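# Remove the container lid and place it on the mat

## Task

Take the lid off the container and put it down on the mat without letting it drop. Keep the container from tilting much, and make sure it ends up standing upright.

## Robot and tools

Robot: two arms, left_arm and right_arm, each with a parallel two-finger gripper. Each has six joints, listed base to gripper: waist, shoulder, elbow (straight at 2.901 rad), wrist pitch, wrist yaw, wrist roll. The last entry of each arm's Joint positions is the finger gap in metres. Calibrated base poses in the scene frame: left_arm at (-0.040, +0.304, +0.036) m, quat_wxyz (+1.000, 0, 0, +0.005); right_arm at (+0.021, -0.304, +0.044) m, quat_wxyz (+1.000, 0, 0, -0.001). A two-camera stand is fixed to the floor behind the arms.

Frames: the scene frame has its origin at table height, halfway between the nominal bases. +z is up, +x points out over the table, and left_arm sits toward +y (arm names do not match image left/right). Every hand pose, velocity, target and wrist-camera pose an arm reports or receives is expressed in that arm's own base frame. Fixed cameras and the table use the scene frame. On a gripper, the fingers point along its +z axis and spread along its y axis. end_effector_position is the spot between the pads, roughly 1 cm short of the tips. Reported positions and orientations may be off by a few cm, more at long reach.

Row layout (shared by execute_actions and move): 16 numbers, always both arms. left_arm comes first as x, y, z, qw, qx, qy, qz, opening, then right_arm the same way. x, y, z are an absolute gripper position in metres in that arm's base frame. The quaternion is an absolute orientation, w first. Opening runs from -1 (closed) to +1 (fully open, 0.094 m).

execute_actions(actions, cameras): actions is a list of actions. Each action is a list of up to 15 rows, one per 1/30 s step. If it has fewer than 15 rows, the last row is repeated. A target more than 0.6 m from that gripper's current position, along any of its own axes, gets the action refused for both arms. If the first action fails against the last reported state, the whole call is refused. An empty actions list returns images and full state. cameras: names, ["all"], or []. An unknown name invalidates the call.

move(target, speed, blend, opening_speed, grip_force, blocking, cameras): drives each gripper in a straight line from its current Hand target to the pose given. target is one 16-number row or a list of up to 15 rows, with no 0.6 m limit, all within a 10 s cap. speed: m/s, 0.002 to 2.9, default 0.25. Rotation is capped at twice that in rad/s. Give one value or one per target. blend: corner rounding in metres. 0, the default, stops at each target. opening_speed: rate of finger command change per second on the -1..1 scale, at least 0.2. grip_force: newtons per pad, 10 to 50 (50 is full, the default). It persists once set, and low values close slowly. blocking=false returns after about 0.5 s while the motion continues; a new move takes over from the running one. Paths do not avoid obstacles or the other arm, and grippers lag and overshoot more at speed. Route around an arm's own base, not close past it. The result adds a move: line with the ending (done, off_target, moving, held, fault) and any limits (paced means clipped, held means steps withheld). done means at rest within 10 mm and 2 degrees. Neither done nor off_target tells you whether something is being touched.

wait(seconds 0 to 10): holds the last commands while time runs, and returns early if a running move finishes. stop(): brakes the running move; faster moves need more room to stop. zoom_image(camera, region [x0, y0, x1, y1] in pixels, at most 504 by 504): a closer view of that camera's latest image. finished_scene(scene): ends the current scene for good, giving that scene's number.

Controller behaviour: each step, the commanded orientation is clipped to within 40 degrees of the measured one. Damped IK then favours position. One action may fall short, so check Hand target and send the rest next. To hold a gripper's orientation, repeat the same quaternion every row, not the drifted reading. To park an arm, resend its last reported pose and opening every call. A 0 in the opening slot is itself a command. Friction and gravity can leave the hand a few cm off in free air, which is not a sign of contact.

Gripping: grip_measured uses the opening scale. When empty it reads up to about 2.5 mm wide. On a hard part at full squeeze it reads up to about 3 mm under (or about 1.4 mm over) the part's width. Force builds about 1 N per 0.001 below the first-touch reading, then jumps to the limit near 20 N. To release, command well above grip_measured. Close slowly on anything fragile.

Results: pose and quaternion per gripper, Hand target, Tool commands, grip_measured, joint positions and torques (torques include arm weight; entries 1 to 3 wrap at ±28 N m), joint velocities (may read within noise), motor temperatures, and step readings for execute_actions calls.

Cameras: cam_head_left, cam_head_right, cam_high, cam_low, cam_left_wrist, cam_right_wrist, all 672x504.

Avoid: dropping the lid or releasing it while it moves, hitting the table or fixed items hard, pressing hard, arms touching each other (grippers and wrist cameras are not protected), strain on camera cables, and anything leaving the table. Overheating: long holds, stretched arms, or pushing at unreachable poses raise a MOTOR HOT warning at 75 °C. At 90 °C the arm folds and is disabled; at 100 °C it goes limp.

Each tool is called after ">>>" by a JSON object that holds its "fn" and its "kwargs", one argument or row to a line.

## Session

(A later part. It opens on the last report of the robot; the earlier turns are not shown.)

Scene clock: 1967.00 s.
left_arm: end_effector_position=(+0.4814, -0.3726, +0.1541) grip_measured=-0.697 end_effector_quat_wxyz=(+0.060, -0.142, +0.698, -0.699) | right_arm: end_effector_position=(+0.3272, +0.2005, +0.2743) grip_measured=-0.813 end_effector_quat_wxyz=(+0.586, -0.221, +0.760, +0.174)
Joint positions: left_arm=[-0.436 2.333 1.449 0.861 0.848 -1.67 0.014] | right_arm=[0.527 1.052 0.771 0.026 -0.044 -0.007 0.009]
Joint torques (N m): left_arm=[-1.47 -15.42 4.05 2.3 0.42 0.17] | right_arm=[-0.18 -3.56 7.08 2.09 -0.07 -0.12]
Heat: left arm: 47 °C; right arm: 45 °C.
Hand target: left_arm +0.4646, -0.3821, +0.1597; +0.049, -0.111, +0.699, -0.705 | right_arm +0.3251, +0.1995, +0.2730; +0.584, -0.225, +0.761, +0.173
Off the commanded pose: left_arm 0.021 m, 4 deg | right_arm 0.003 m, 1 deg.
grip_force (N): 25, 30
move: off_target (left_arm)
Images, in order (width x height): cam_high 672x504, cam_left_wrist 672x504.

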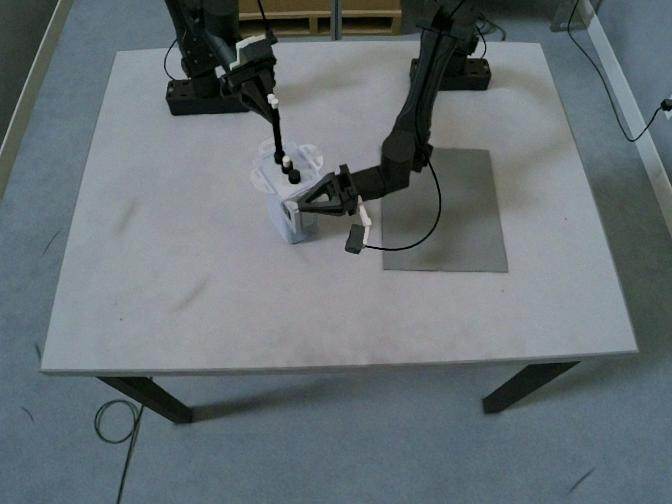

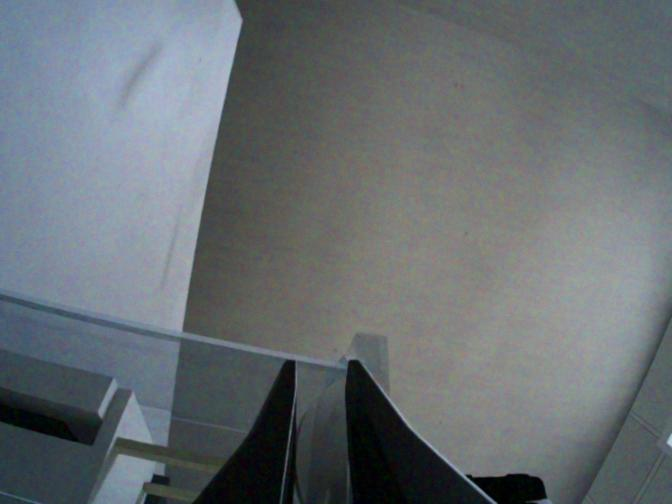

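>>> {"fn": "move", "kwargs": {
  "target": [
    [0.49,-0.355,0.16,0.0493,-0.1106,0.6985,-0.7054,-0.6,0.325,0.1995,0.273,0.5837,-0.2253,0.7607,0.1729,-0.95],
    [0.49,-0.355,0.158,0.0493,-0.1106,0.6985,-0.7054,0.15,0.325,0.1995,0.273,0.5837,-0.2253,0.7607,0.1729,-0.95],
    [0.48,-0.3615,0.158,0.0493,-0.1106,0.6985,-0.7054,0.15,0.325,0.1995,0.273,0.5837,-0.2253,0.7607,0.1729,-0.95]
  ],
  "speed": [0.06,0.06,0.04],
  "cameras": ["cam_high","cam_left_wrist"]
}}

>>> {"fn": "move", "kwargs": {
  "target": [
    [0.458,-0.379,0.158,0.0493,-0.1106,0.6985,-0.7054,0.15,0.325,0.1995,0.273,0.5837,-0.2253,0.7607,0.1729,-0.95]
  ],
  "speed": 0.03,
  "cameras": ["cam_high","cam_left_wrist"]
}}

>>> {"fn": "zoom_image", "kwargs": {
  "camera": "cam_high",
  "region": [240, 130, 350, 247]
}}

Scene clock: 2067.13 s.
left_arm: end_effector_position=(+0.4814, -0.3612, +0.1607) grip_measured=+0.148 end_effector_quat_wxyz=(+0.043, -0.114, +0.698, -0.705) | right_arm: end_effector_position=(+0.3271, +0.2006, +0.2743) grip_measured=-0.813 end_effector_quat_wxyz=(+0.586, -0.221, +0.760, +0.174)
Joint positions: left_arm=[-0.399 2.34 1.477 0.861 0.949 -1.67 0.054] | right_arm=[0.527 1.052 0.771 0.026 -0.044 -0.007 0.009]
Joint torques (N m): left_arm=[0.08 -14.43 4.04 2.12 -0.1 0.16] | right_arm=[-0.17 -3.56 7.02 2.07 -0.12 -0.08]
Heat: left arm: 49 °C; right arm: 45 °C.
Hand target: left_arm +0.4799, -0.3615, +0.1579; +0.049, -0.111, +0.699, -0.705 | right_arm +0.3251, +0.1995, +0.2730; +0.584, -0.225, +0.761, +0.173
Off the commanded pose: left_arm 0.003 m, 1 deg | right_arm 0.003 m, 1 deg.
grip_force (N): 25, 30
move: done
Images, in order (width x height): cam_high 672x504, cam_left_wrist 672x504.

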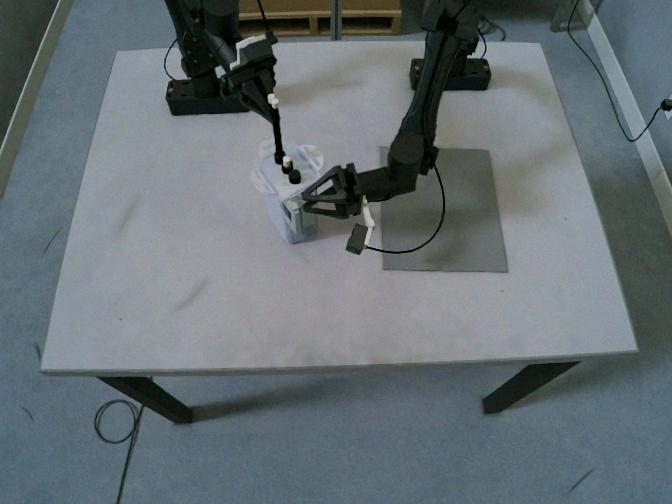

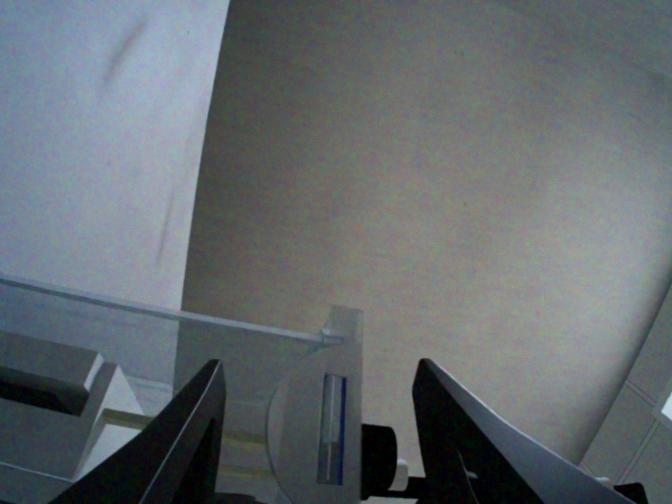

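Scene clock: 2068.47 s.
left_arm: end_effector_position=(+0.4771, -0.3671, +0.1453) grip_measured=+0.148 end_effector_quat_wxyz=(+0.058, -0.139, +0.698, -0.700) | right_arm: end_effector_position=(+0.3271, +0.2006, +0.2743) grip_measured=-0.813 end_effector_quat_wxyz=(+0.586, -0.221, +0.760, +0.174)
Joint positions: left_arm=[-0.428 2.338 1.414 0.903 0.862 -1.669 0.054] | right_arm=[0.527 1.052 0.771 0.026 -0.044 -0.007 0.009]
Joint torques (N m): left_arm=[-2.25 -17.03 3.58 2.1 0.28 0.11] | right_arm=[-0.23 -3.44 7.09 2.12 -0.08 -0.08]
Heat: left arm: 49 °C; right arm: 45 °C.
Hand target: left_arm +0.4586, -0.3791, +0.1576; +0.049, -0.110, +0.698, -0.705 | right_arm +0.3251, +0.1995, +0.2730; +0.584, -0.225, +0.761, +0.173
Off the commanded pose: left_arm 0.026 m, 4 deg | right_arm 0.003 m, 1 deg.
grip_force (N): 25, 30
move: off_target (left_arm)
Images, in order (width x height): cam_high 672x504, cam_left_wrist 672x504.

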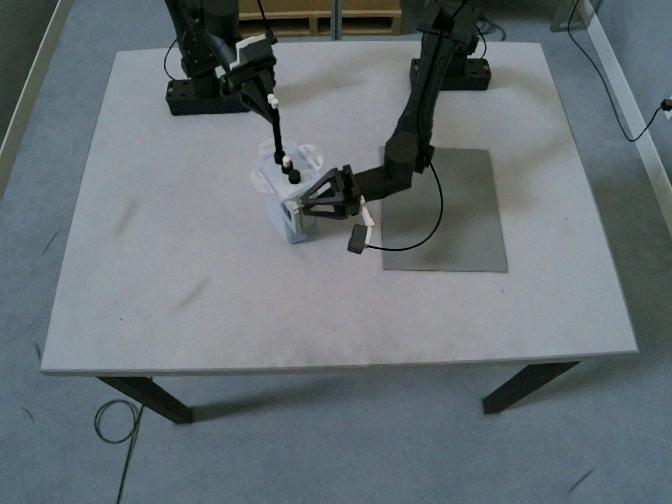

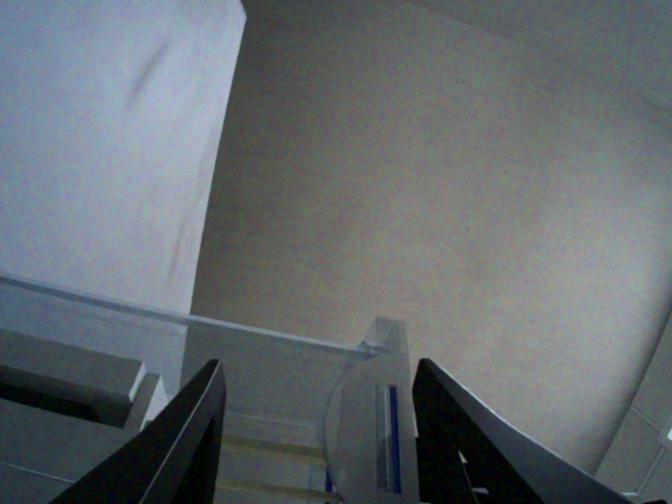

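Scaled by 4.308.

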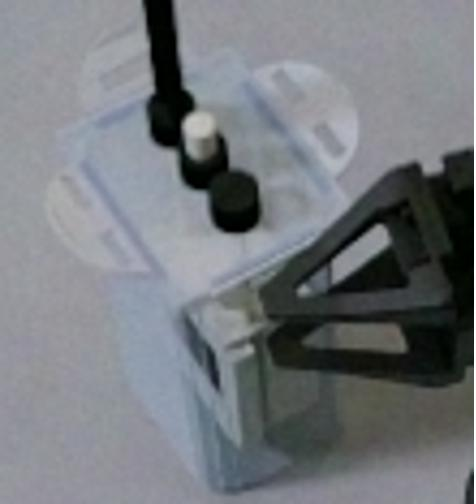

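>>> {"fn": "move", "kwargs": {
  "target": [
    [0.486,-0.358,0.158,0.0493,-0.1106,0.6985,-0.7054,0.1,0.325,0.1995,0.273,0.5837,-0.2253,0.7607,0.1729,-0.95],
    [0.486,-0.358,0.158,0.1103,-0.0496,0.7052,-0.6986,0.1,0.325,0.1995,0.273,0.5837,-0.2253,0.7607,0.1729,-0.95],
    [0.464,-0.374,0.16,0.1103,-0.0496,0.7052,-0.6986,0.1,0.325,0.1995,0.273,0.5837,-0.2253,0.7607,0.1729,-0.95]
  ],
  "speed": [0.06,0.06,0.05],
  "cameras": ["cam_left_wrist"]
}}

>>> {"fn": "zoom_image", "kwargs": {
  "camera": "cam_left_wrist",
  "region": [150, 250, 500, 503]
}}

Scene clock: 2099.60 s.
left_arm: end_effector_position=(+0.4727, -0.3702, +0.1508) grip_measured=+0.102 end_effector_quat_wxyz=(+0.106, -0.063, +0.707, -0.697) | right_arm: end_effector_position=(+0.3271, +0.2006, +0.2743) grip_measured=-0.813 end_effector_quat_wxyz=(+0.586, -0.222, +0.760, +0.174)
Joint positions: left_arm=[-0.428 2.338 1.432 0.895 0.903 -1.5 0.052] | right_arm=[0.527 1.052 0.771 0.026 -0.044 -0.007 0.009]
Joint torques (N m): left_arm=[-0.88 -16.77 3.64 2.05 0 0.2] | right_arm=[-0.16 -3.43 7.1 2.1 -0.08 -0.09]
Heat: left arm: 50 °C; right arm: 45 °C.
Hand target: left_arm +0.4642, -0.3741, +0.1598; +0.110, -0.050, +0.705, -0.699 | right_arm +0.3250, +0.1995, +0.2730; +0.584, -0.225, +0.761, +0.173
Off the commanded pose: left_arm 0.013 m, 2 deg | right_arm 0.003 m, 1 deg.
grip_force (N): 25, 30
move: off_target (left_arm)
Images, in order (width x height): cam_left_wrist 672x504.

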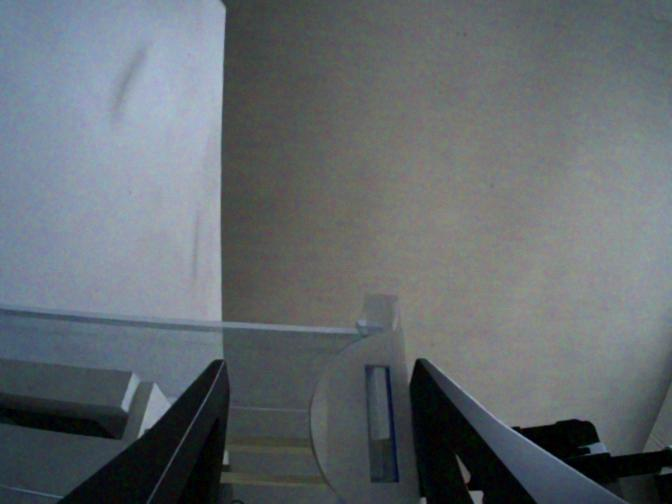

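Scaled by 1.440 from the camera's 672x504 image, which has a finer 960x720 frame.

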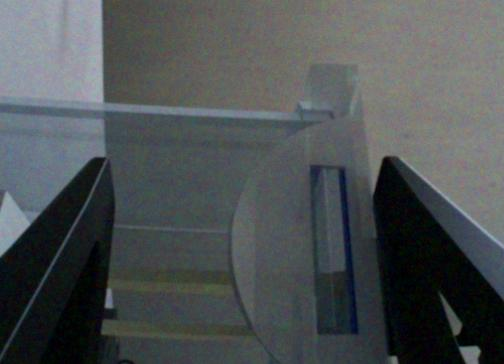

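>>> {"fn": "move", "kwargs": {
  "target": [
    [0.464,-0.375,0.161,0.1103,-0.0496,0.7052,-0.6986,-0.7,0.325,0.1995,0.273,0.5837,-0.2253,0.7607,0.1729,-0.95]
  ],
  "speed": 0.04,
  "opening_speed": 0.4,
  "cameras": ["cam_left_wrist"]
}}

>>> {"fn": "zoom_image", "kwargs": {
  "camera": "cam_left_wrist",
  "region": [150, 250, 500, 503]
}}

Scene clock: 2117.30 s.
left_arm: end_effector_position=(+0.4727, -0.3708, +0.1614) grip_measured=-0.400 end_effector_quat_wxyz=(+0.118, -0.055, +0.700, -0.702) | right_arm: end_effector_position=(+0.3271, +0.2006, +0.2743) grip_measured=-0.813 end_effector_quat_wxyz=(+0.586, -0.222, +0.760, +0.174)
Joint positions: left_arm=[-0.43 2.326 1.432 0.917 0.896 -1.5 0.028] | right_arm=[0.527 1.052 0.771 0.026 -0.044 -0.007 0.009]
Joint torques (N m): left_arm=[-0.99 -15.87 3.79 1.75 -0.01 0.16] | right_arm=[-0.31 -3.49 7.02 2.06 -0.05 -0.11]
Heat: left arm: 50 °C; right arm: 45 °C.
Hand target: left_arm +0.4641, -0.3750, +0.1610; +0.110, -0.049, +0.705, -0.699 | right_arm +0.3250, +0.1995, +0.2730; +0.584, -0.225, +0.761, +0.173
Off the commanded pose: left_arm 0.010 m, 1 deg | right_arm 0.003 m, 1 deg.
grip_force (N): 25, 30
move: done
Images, in order (width x height): cam_left_wrist 672x504.

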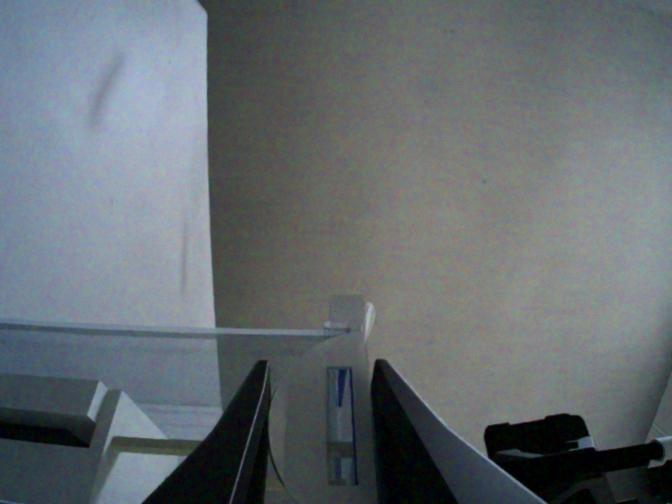

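Scaled by 1.440 from the camera's 672x504 image, which has a finer 960x720 frame.

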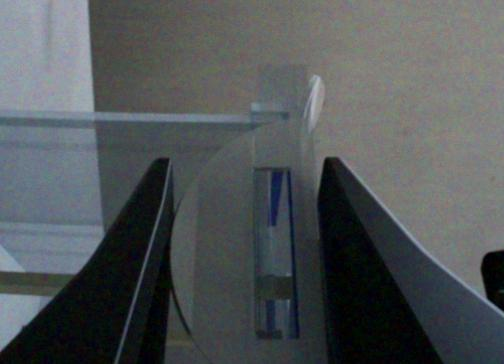

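>>> {"fn": "move", "kwargs": {
  "target": [
    [0.4665,-0.3735,0.163,0.2591,0.1046,0.6993,-0.6579,-0.9,0.325,0.1995,0.273,0.5837,-0.2253,0.7607,0.1729,-0.95]
  ],
  "speed": 0.06,
  "grip_force": [50,30],
  "cameras": ["cam_left_wrist"]
}}

>>> {"fn": "zoom_image", "kwargs": {
  "camera": "cam_left_wrist",
  "region": [150, 250, 500, 503]
}}

Scene clock: 2132.17 s.
left_arm: end_effector_position=(+0.4805, -0.3633, +0.1850) grip_measured=-0.896 end_effector_quat_wxyz=(+0.294, +0.090, +0.680, -0.666) | right_arm: end_effector_position=(+0.3261, +0.2008, +0.2748) grip_measured=-0.813 end_effector_quat_wxyz=(+0.586, -0.226, +0.758, +0.173)
Joint positions: left_arm=[-0.419 2.3 1.435 0.958 0.867 -1.094 0.005] | right_arm=[0.527 1.049 0.771 0.022 -0.048 -0.015 0.009]
Joint torques (N m): left_arm=[-1.43 -13.6 4.36 1.3 0.31 0.43] | right_arm=[-0.25 -3.22 7.09 2.14 -0.08 -0.01]
Heat: left arm: 50 °C; right arm: 45 °C.
Hand target: left_arm +0.4663, -0.3730, +0.1637; +0.259, +0.104, +0.698, -0.660 | right_arm +0.3250, +0.1995, +0.2731; +0.584, -0.225, +0.761, +0.173
Off the commanded pose: left_arm 0.028 m, 5 deg | right_arm 0.002 m, 0 deg.
grip_force (N): 50, 30
move: off_target (left_arm)
Images, in order (width x height): cam_left_wrist 672x504.

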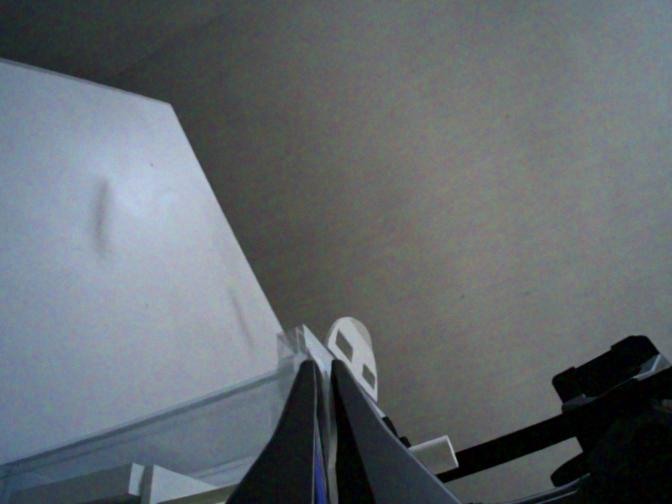

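Scaled by 1.440 from the camera's 672x504 image, which has a finer 960x720 frame.

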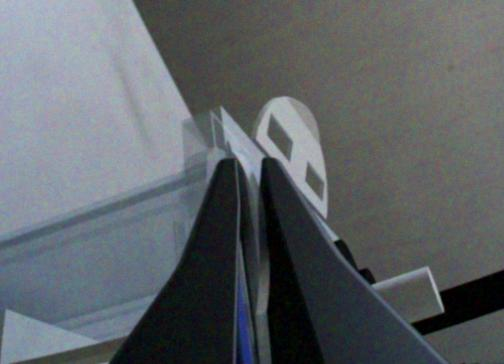

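>>> {"fn": "move", "kwargs": {
  "target": [
    [0.478,-0.361,0.188,0.2591,0.1046,0.6993,-0.6579,-0.7,0.325,0.1995,0.273,0.5837,-0.2253,0.7607,0.1729,-0.95],
    [0.467,-0.305,0.195,0.2591,0.1046,0.6993,-0.6579,-0.6,0.325,0.1995,0.273,0.5837,-0.2253,0.7607,0.1729,-0.95]
  ],
  "speed": 0.08,
  "grip_force": [25,30],
  "cameras": ["cam_high","cam_left_wrist","cam_right_wrist"]
}}

>>> {"fn": "zoom_image", "kwargs": {
  "camera": "cam_high",
  "region": [240, 130, 350, 247]
}}

>>> {"fn": "zoom_image", "kwargs": {
  "camera": "cam_left_wrist",
  "region": [150, 250, 500, 503]
}}

Scene clock: 2146.53 s.
left_arm: end_effector_position=(+0.4732, -0.3062, +0.1823) grip_measured=-0.603 end_effector_quat_wxyz=(+0.247, +0.090, +0.706, -0.658) | right_arm: end_effector_position=(+0.3261, +0.2007, +0.2747) grip_measured=-0.813 end_effector_quat_wxyz=(+0.586, -0.225, +0.759, +0.174)
Joint positions: left_arm=[-0.296 2.198 1.34 0.834 1.041 -1.064 0.019] | right_arm=[0.527 1.049 0.771 0.022 -0.048 -0.013 0.009]
Joint torques (N m): left_arm=[-0.09 -16.5 3.86 2 0.06 0.21] | right_arm=[-0.31 -3.33 7.19 2.12 -0.04 -0.06]
Heat: left arm: 52 °C; right arm: 45 °C.
Hand target: left_arm +0.4673, -0.3051, +0.1948; +0.259, +0.105, +0.699, -0.658 | right_arm +0.3250, +0.1995, +0.2730; +0.584, -0.225, +0.761, +0.173
Off the commanded pose: left_arm 0.014 m, 2 deg | right_arm 0.002 m, 0 deg.
grip_force (N): 25, 30
move: off_target (left_arm); target 2's new opening was sent with left_arm's hand 0.014 m and 2 deg from that target
Images, in order (width x height): cam_high 672x504, cam_left_wrist 672x504, cam_right_wrist 672x504.

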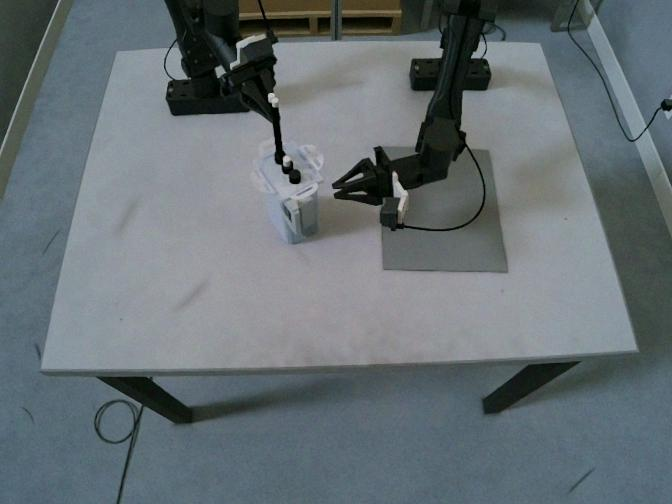

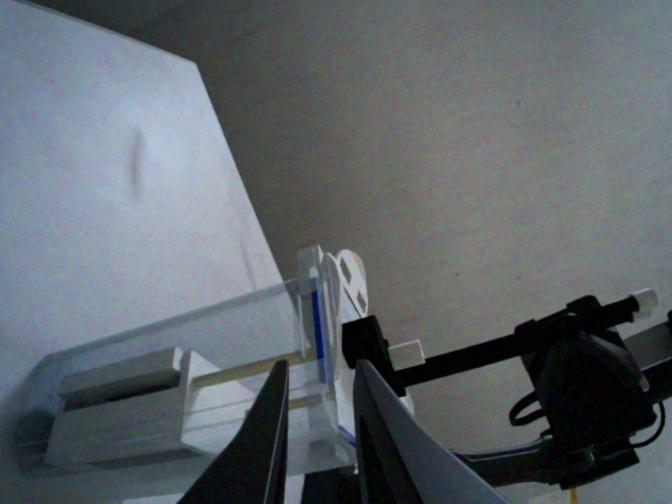

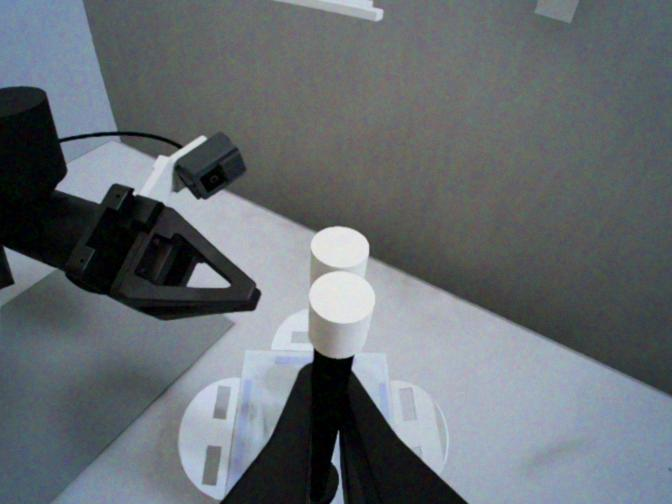

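Scaled by 4.308.

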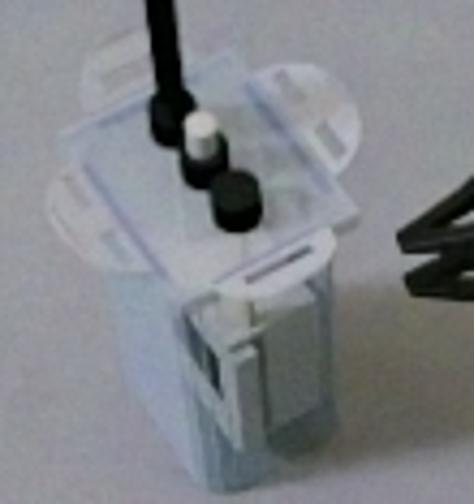

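Scaled by 1.440 from the camera's 672x504 image, which has a finer 960x720 frame.

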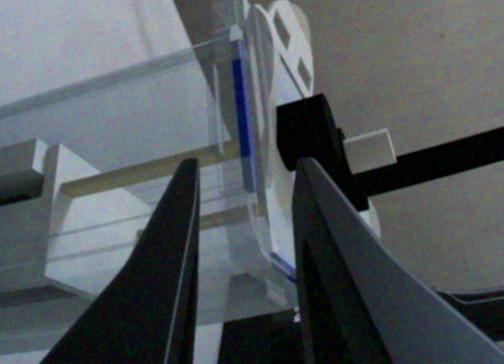

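>>> {"fn": "move", "kwargs": {
  "target": [
    [0.44,-0.2,0.24,0.2591,0.1046,0.6993,-0.6579,-0.5,0.325,0.1995,0.273,0.5837,-0.2253,0.7607,0.1729,-0.95],
    [0.34,-0.02,0.31,0.6330,0.1330,0.7544,-0.1116,-0.5,0.325,0.1995,0.273,0.5837,-0.2253,0.7607,0.1729,-0.95],
    [0.2,0.26,0.3,0.5567,-0.3830,0.6634,0.3214,-0.5,0.325,0.1995,0.273,0.5837,-0.2253,0.7607,0.1729,-0.95]
  ],
  "speed": [0.15,0.2,0.25],
  "blend": [0.04,0.05,0],
  "cameras": ["cam_high","cam_right_wrist","cam_low"]
}}

>>> {"fn": "zoom_image", "kwargs": {
  "camera": "cam_low",
  "region": [180, 50, 350, 310]
}}

>>> {"fn": "zoom_image", "kwargs": {
  "camera": "cam_right_wrist",
  "region": [160, 200, 500, 503]
}}

Scene clock: 2186.20 s.
left_arm: end_effector_position=(+0.2023, +0.2577, +0.2957) grip_measured=-0.502 end_effector_quat_wxyz=(+0.551, -0.378, +0.673, +0.317) | right_arm: end_effector_position=(+0.3261, +0.2007, +0.2747) grip_measured=-0.813 end_effector_quat_wxyz=(+0.586, -0.225, +0.759, +0.174)
Joint positions: left_arm=[0.751 0.796 0.703 -0.107 -0.277 -0.045 0.023] | right_arm=[0.527 1.049 0.771 0.022 -0.048 -0.013 0.009]
Joint torques (N m): left_arm=[0.42 -1.17 6.13 2.44 -0.13 -0.03] | right_arm=[-0.31 -3.1 6.97 2.15 -0.03 -0.02]
Heat: left arm: 49 °C; right arm: 46 °C.
Hand target: left_arm +0.2000, +0.2599, +0.3000; +0.557, -0.383, +0.664, +0.321 | right_arm +0.3250, +0.1995, +0.2730; +0.584, -0.225, +0.761, +0.173
Off the commanded pose: left_arm 0.005 m, 1 deg | right_arm 0.002 m, 0 deg.
grip_force (N): 25, 30
move: done
Images, in order (width x height): cam_high 672x504, cam_low 672x504, cam_right_wrist 672x504.

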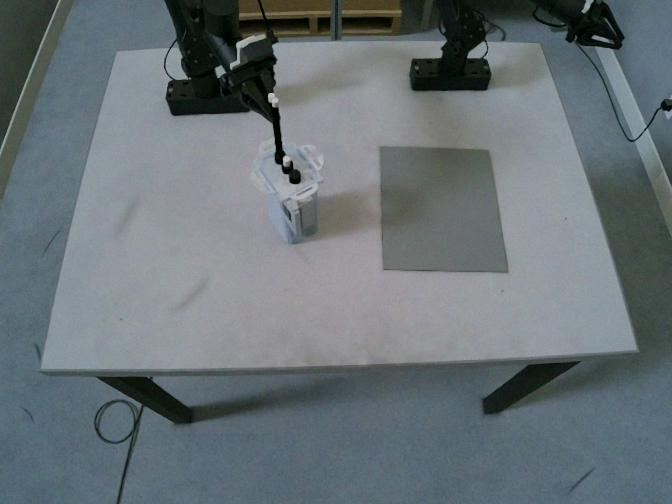

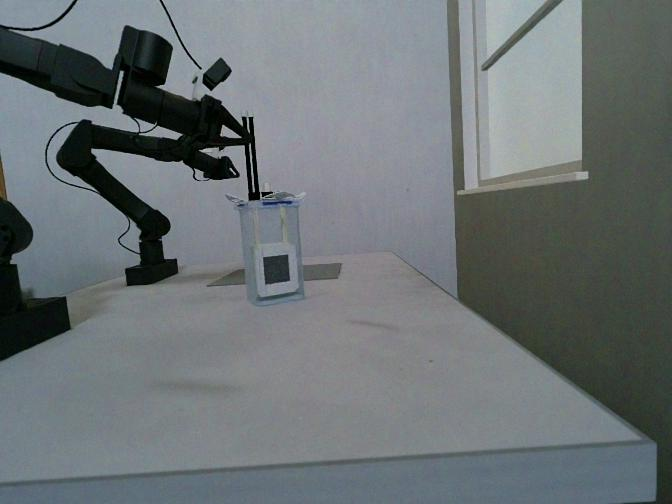

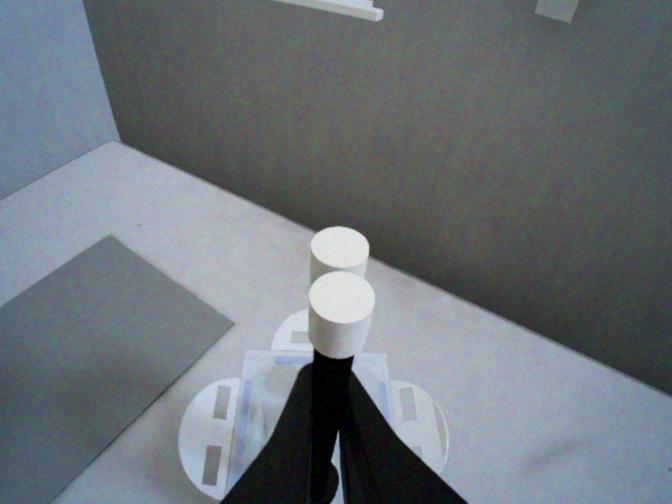

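Scaled by 1.938.

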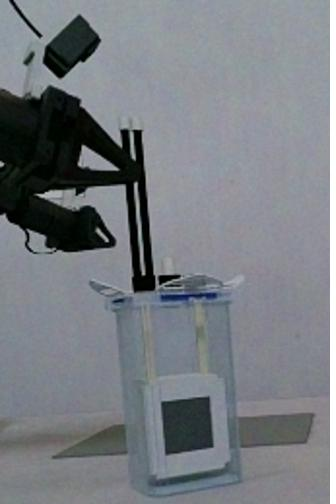

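Scaled by 1.482 from the camera's 672x504 image, which has a finer 960x720 frame.

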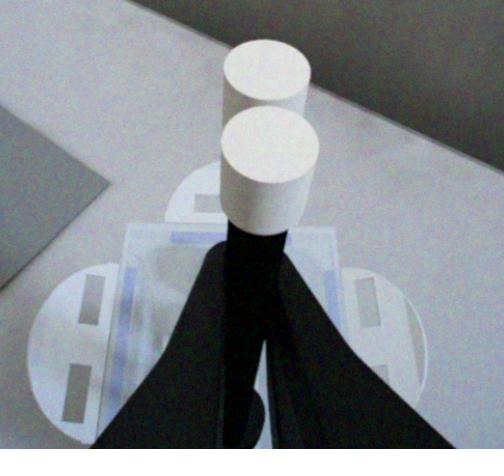

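>>> {"fn": "move", "kwargs": {
  "target": [
    [0.2,0.26,0.3,0.5567,-0.3830,0.6634,0.3214,-0.5,0.325,0.1995,0.273,0.5837,-0.2253,0.7607,0.1729,0.1]
  ],
  "opening_speed": 0.5,
  "cameras": ["cam_high","cam_right_wrist","cam_low"]
}}

>>> {"fn": "zoom_image", "kwargs": {
  "camera": "cam_low",
  "region": [180, 50, 350, 310]
}}

>>> {"fn": "zoom_image", "kwargs": {
  "camera": "cam_right_wrist",
  "region": [160, 200, 500, 503]
}}

Scene clock: 2217.50 s.
left_arm: end_effector_position=(+0.2023, +0.2578, +0.2958) grip_measured=-0.502 end_effector_quat_wxyz=(+0.551, -0.378, +0.673, +0.317) | right_arm: end_effector_position=(+0.3262, +0.2006, +0.2747) grip_measured=+0.098 end_effector_quat_wxyz=(+0.586, -0.225, +0.759, +0.173)
Joint positions: left_arm=[0.751 0.796 0.703 -0.107 -0.277 -0.046 0.023] | right_arm=[0.527 1.049 0.771 0.022 -0.047 -0.013 0.052]
Joint torques (N m): left_arm=[0.4 -1.2 6.49 2.42 -0.2 -0.02] | right_arm=[-0.23 -3.22 7.19 2.12 -0.1 -0.03]
Heat: left arm: 45 °C; right arm: 46 °C.
Hand target: left_arm +0.2000, +0.2599, +0.3000; +0.557, -0.383, +0.664, +0.321 | right_arm +0.3250, +0.1995, +0.2730; +0.584, -0.225, +0.761, +0.173
Off the commanded pose: left_arm 0.005 m, 1 deg | right_arm 0.002 m, 0 deg.
grip_force (N): 25, 30
move: done
Images, in order (width x height): cam_high 672x504, cam_low 672x504, cam_right_wrist 672x504.

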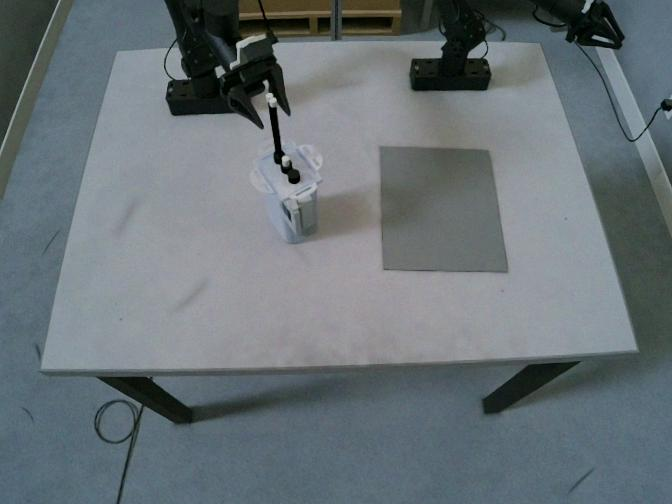

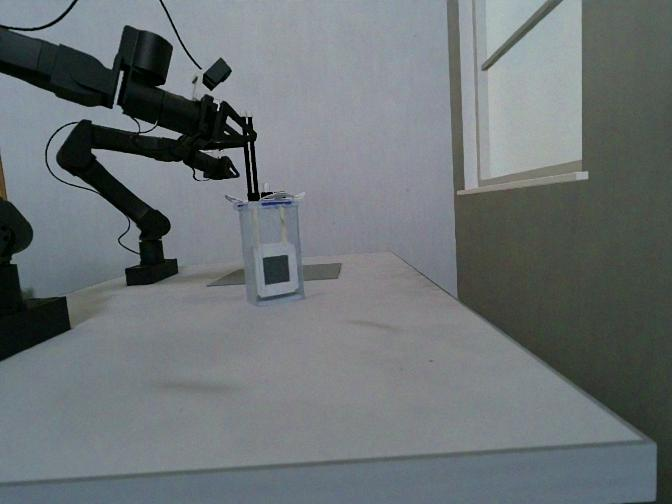

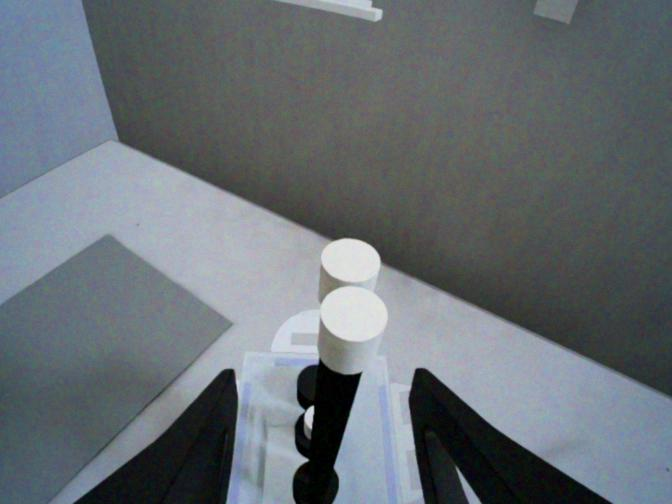

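Scaled by 1.938.

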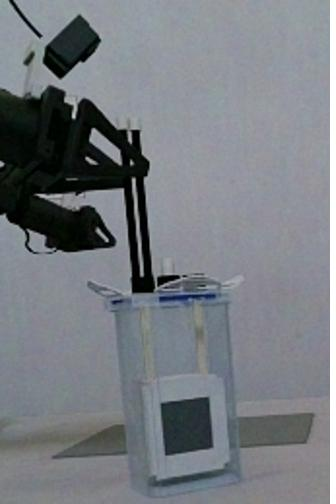

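Scaled by 1.482 from the camera's 672x504 image, which has a finer 960x720 frame.

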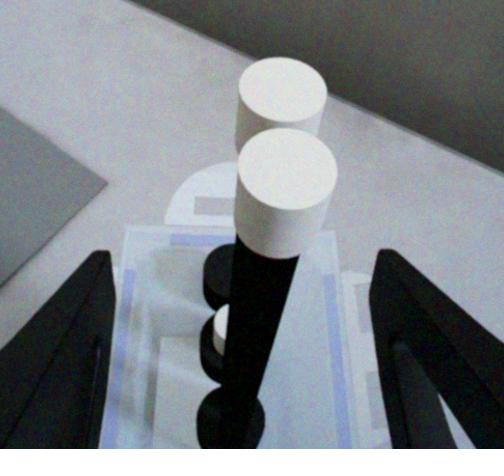

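>>> {"fn": "zoom_image", "kwargs": {
  "camera": "cam_low",
  "region": [215, 100, 315, 220]
}}

>>> {"fn": "zoom_image", "kwargs": {
  "camera": "cam_high",
  "region": [240, 80, 340, 200]
}}

>>> {"fn": "zoom_image", "kwargs": {
  "camera": "cam_right_wrist",
  "region": [240, 220, 440, 503]
}}

Scaled by 4.200.

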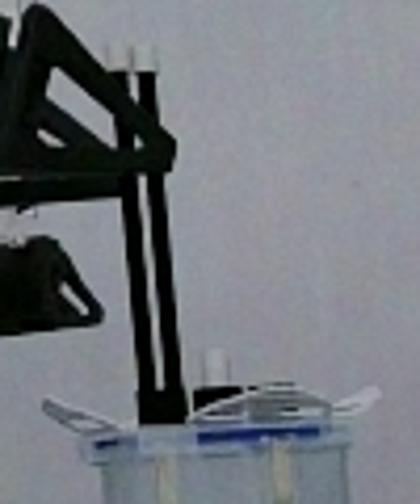

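Scaled by 4.200.

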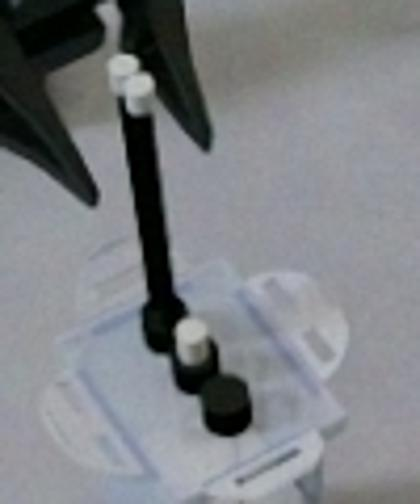

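Scaled by 1.781 from the camera's 672x504 image, which has a finer 960x720 frame.

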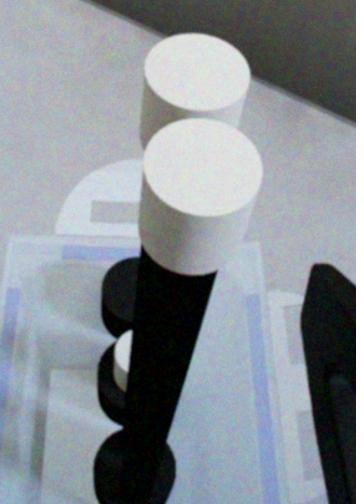

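>>> {"fn": "move", "kwargs": {
  "target": [
    [0.2,0.26,0.3,0.5567,-0.3830,0.6634,0.3214,-0.5,0.27,0.164,0.29,0.5837,-0.2253,0.7607,0.1729,0.1],
    [0.2,0.26,0.3,0.5567,-0.3830,0.6634,0.3214,-0.5,0.18,0.05,0.32,0.5837,-0.2253,0.7607,0.1729,0.1]
  ],
  "speed": [0.08,0.2],
  "blend": [0.03,0]
}}

>>> {"fn": "move", "kwargs": {
  "target": [
    [0.32,0.0,0.32,0.6330,0.1330,0.7544,-0.1116,0.1,0.18,0.05,0.32,0.5837,-0.2253,0.7607,0.1729,0.1],
    [0.337,-0.27,0.26,0.5065,0.3483,0.7302,-0.2983,0.7,0.18,0.05,0.32,0.5837,-0.2253,0.7607,0.1729,0.1]
  ],
  "speed": [0.25,0.2],
  "blend": [0.06,0],
  "cameras": ["cam_high","cam_left_wrist","cam_low","cam_right_wrist"]
}}

>>> {"fn": "zoom_image", "kwargs": {
  "camera": "cam_left_wrist",
  "region": [180, 250, 500, 503]
}}

Scene clock: 2382.27 s.
left_arm: end_effector_position=(+0.2023, +0.2578, +0.2959) grip_measured=-0.502 end_effector_quat_wxyz=(+0.552, -0.378, +0.673, +0.317) | right_arm: end_effector_position=(+0.1824, +0.0473, +0.3119) grip_measured=+0.098 end_effector_quat_wxyz=(+0.575, -0.219, +0.772, +0.160)
Joint positions: left_arm=[0.751 0.796 0.703 -0.106 -0.277 -0.046 0.023] | right_arm=[-0.903 0.704 1.049 -1.534 -1.257 -1.177 0.052]
Joint torques (N m): left_arm=[0.46 -1.06 6.38 2.46 -0.16 -0.03] | right_arm=[-0.5 2.07 6.91 0.74 -0.91 -0.07]
Motor temperatures (°C): left_arm=[30 39 38 45 27 27 26] | right_arm=[27 31 38 46 28 28 29]
Heat: left arm: 45 °C; right arm: 46 °C.
Hand target: left_arm +0.2000, +0.2599, +0.3000; +0.557, -0.383, +0.664, +0.321 | right_arm +0.1811, +0.0507, +0.3198; +0.584, -0.220, +0.764, +0.164
Off the commanded pose: left_arm 0.005 m, 1 deg | right_arm 0.009 m, 2 deg.
joint sent to its limit (right arm) — joint 4 (wrist pitch), lower limit. The joint targets still meet the commanded pose.
grip_force (N): 25, 30
move: done

Scene clock: 2387.80 s.
left_arm: end_effector_position=(+0.3317, -0.2658, +0.2429) grip_measured=+0.698 end_effector_quat_wxyz=(+0.489, +0.348, +0.743, -0.295) | right_arm: end_effector_position=(+0.1824, +0.0474, +0.3119) grip_measured=+0.098 end_effector_quat_wxyz=(+0.576, -0.219, +0.772, +0.159)
Joint positions: left_arm=[-0.489 1.322 0.915 0.01 0.459 0.078 0.08] | right_arm=[-0.903 0.704 1.049 -1.534 -1.257 -1.178 0.052]
Joint torques (N m): left_arm=[-0.16 -5.39 8.91 2.31 0.07 -0.03] | right_arm=[-0.47 2.11 6.94 0.72 -0.93 -0.09]
Heat: left arm: 45 °C; right arm: 44 °C.
Hand target: left_arm +0.3363, -0.2696, +0.2600; +0.506, +0.348, +0.730, -0.298 | right_arm +0.1811, +0.0507, +0.3198; +0.584, -0.220, +0.764, +0.164
Off the commanded pose: left_arm 0.018 m, 2 deg | right_arm 0.009 m, 2 deg.
joint sent to its limit (right arm) — joint 4 (wrist pitch), lower limit. The joint targets still meet the commanded pose.
grip_force (N): 25, 30
move: off_target (left_arm); target 2's new opening was sent with left_arm's hand 0.018 m and 2 deg from that target
Images, in order (width x height): cam_high 672x504, cam_low 672x504, cam_left_wrist 672x504, cam_right_wrist 672x504.

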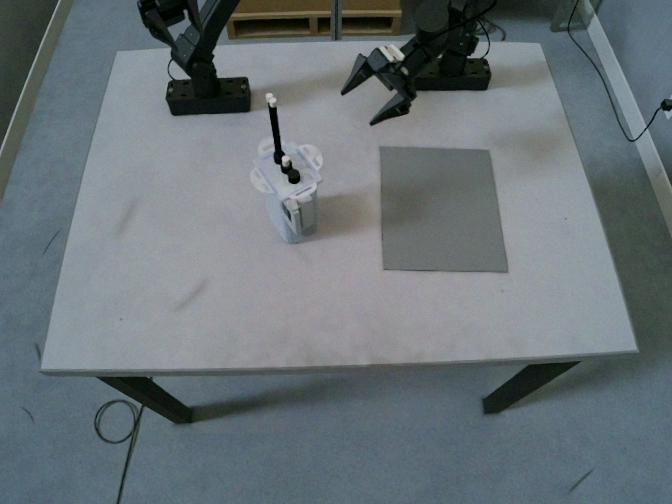

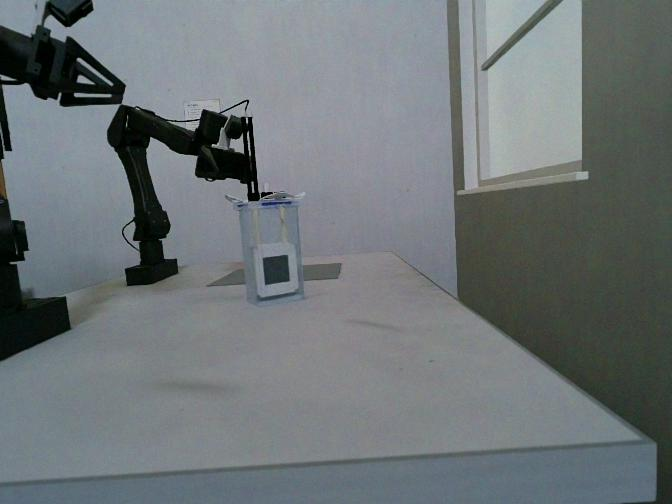

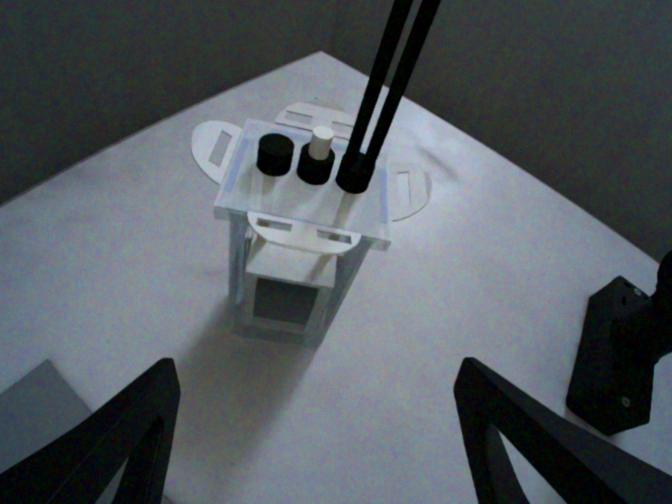

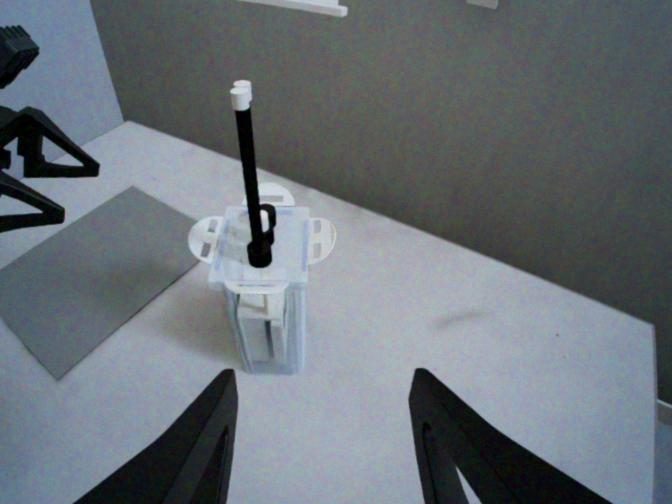

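Scaled by 1.575 from the camera's 672x504 image, which has a finer 960x720 frame.

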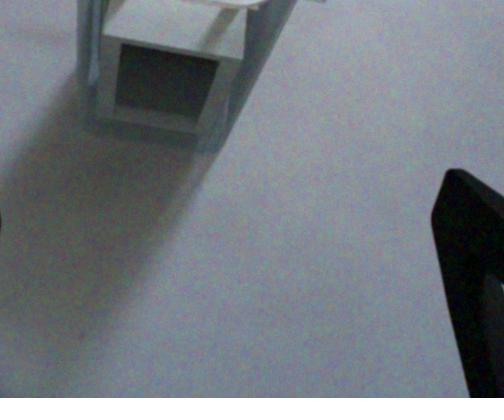

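>>> {"fn": "move", "kwargs": {
  "target": [
    [0.337,-0.27,0.255,0.5300,0.4106,0.6971,-0.2528,0.6,0.1824,0.0474,0.3119,0.575,-0.219,0.772,0.160,0.1]
  ],
  "speed": 0.1,
  "cameras": ["cam_high","cam_left_wrist"]
}}

>>> {"fn": "zoom_image", "kwargs": {
  "camera": "cam_left_wrist",
  "region": [160, 50, 480, 380]
}}

Scene clock: 2436.60 s.
left_arm: end_effector_position=(+0.3333, -0.2666, +0.2472) grip_measured=+0.602 end_effector_quat_wxyz=(+0.520, +0.407, +0.707, -0.255) | right_arm: end_effector_position=(+0.1823, +0.0463, +0.3099) grip_measured=+0.098 end_effector_quat_wxyz=(+0.572, -0.219, +0.775, +0.156)
Joint positions: left_arm=[-0.489 1.322 0.915 0.029 0.459 0.24 0.075] | right_arm=[-0.903 0.704 1.049 -1.534 -1.244 -1.178 0.052]
Joint torques (N m): left_arm=[-0.14 -4.94 7.66 2.28 0.11 0.06] | right_arm=[0.01 2.15 5.39 0.96 -0.74 0]
Motor temperatures (°C): left_arm=[30 38 41 45 27 27 26] | right_arm=[27 31 38 40 30 28 29]
Heat: left arm: 45 °C; right arm: 40 °C.
Hand target: left_arm +0.3367, -0.2699, +0.2550; +0.530, +0.411, +0.697, -0.253 | right_arm +0.1823, +0.0474, +0.3119; +0.575, -0.219, +0.772, +0.160
Off the commanded pose: left_arm 0.009 m, 2 deg | right_arm 0.002 m, 1 deg.
grip_force (N): 25, 30
move: done
Images, in order (width x height): cam_high 672x504, cam_left_wrist 672x504.

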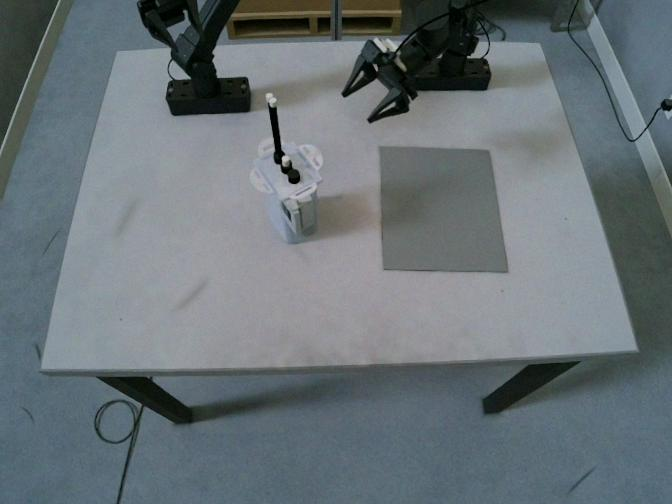

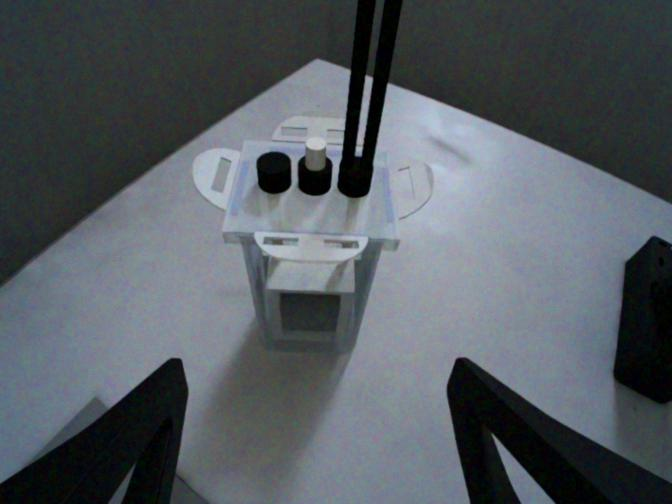

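Scaled by 1.527 from the camera's 672x504 image, which has a finer 960x720 frame.

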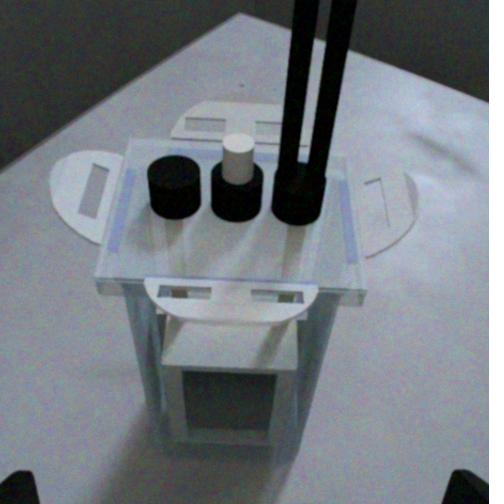

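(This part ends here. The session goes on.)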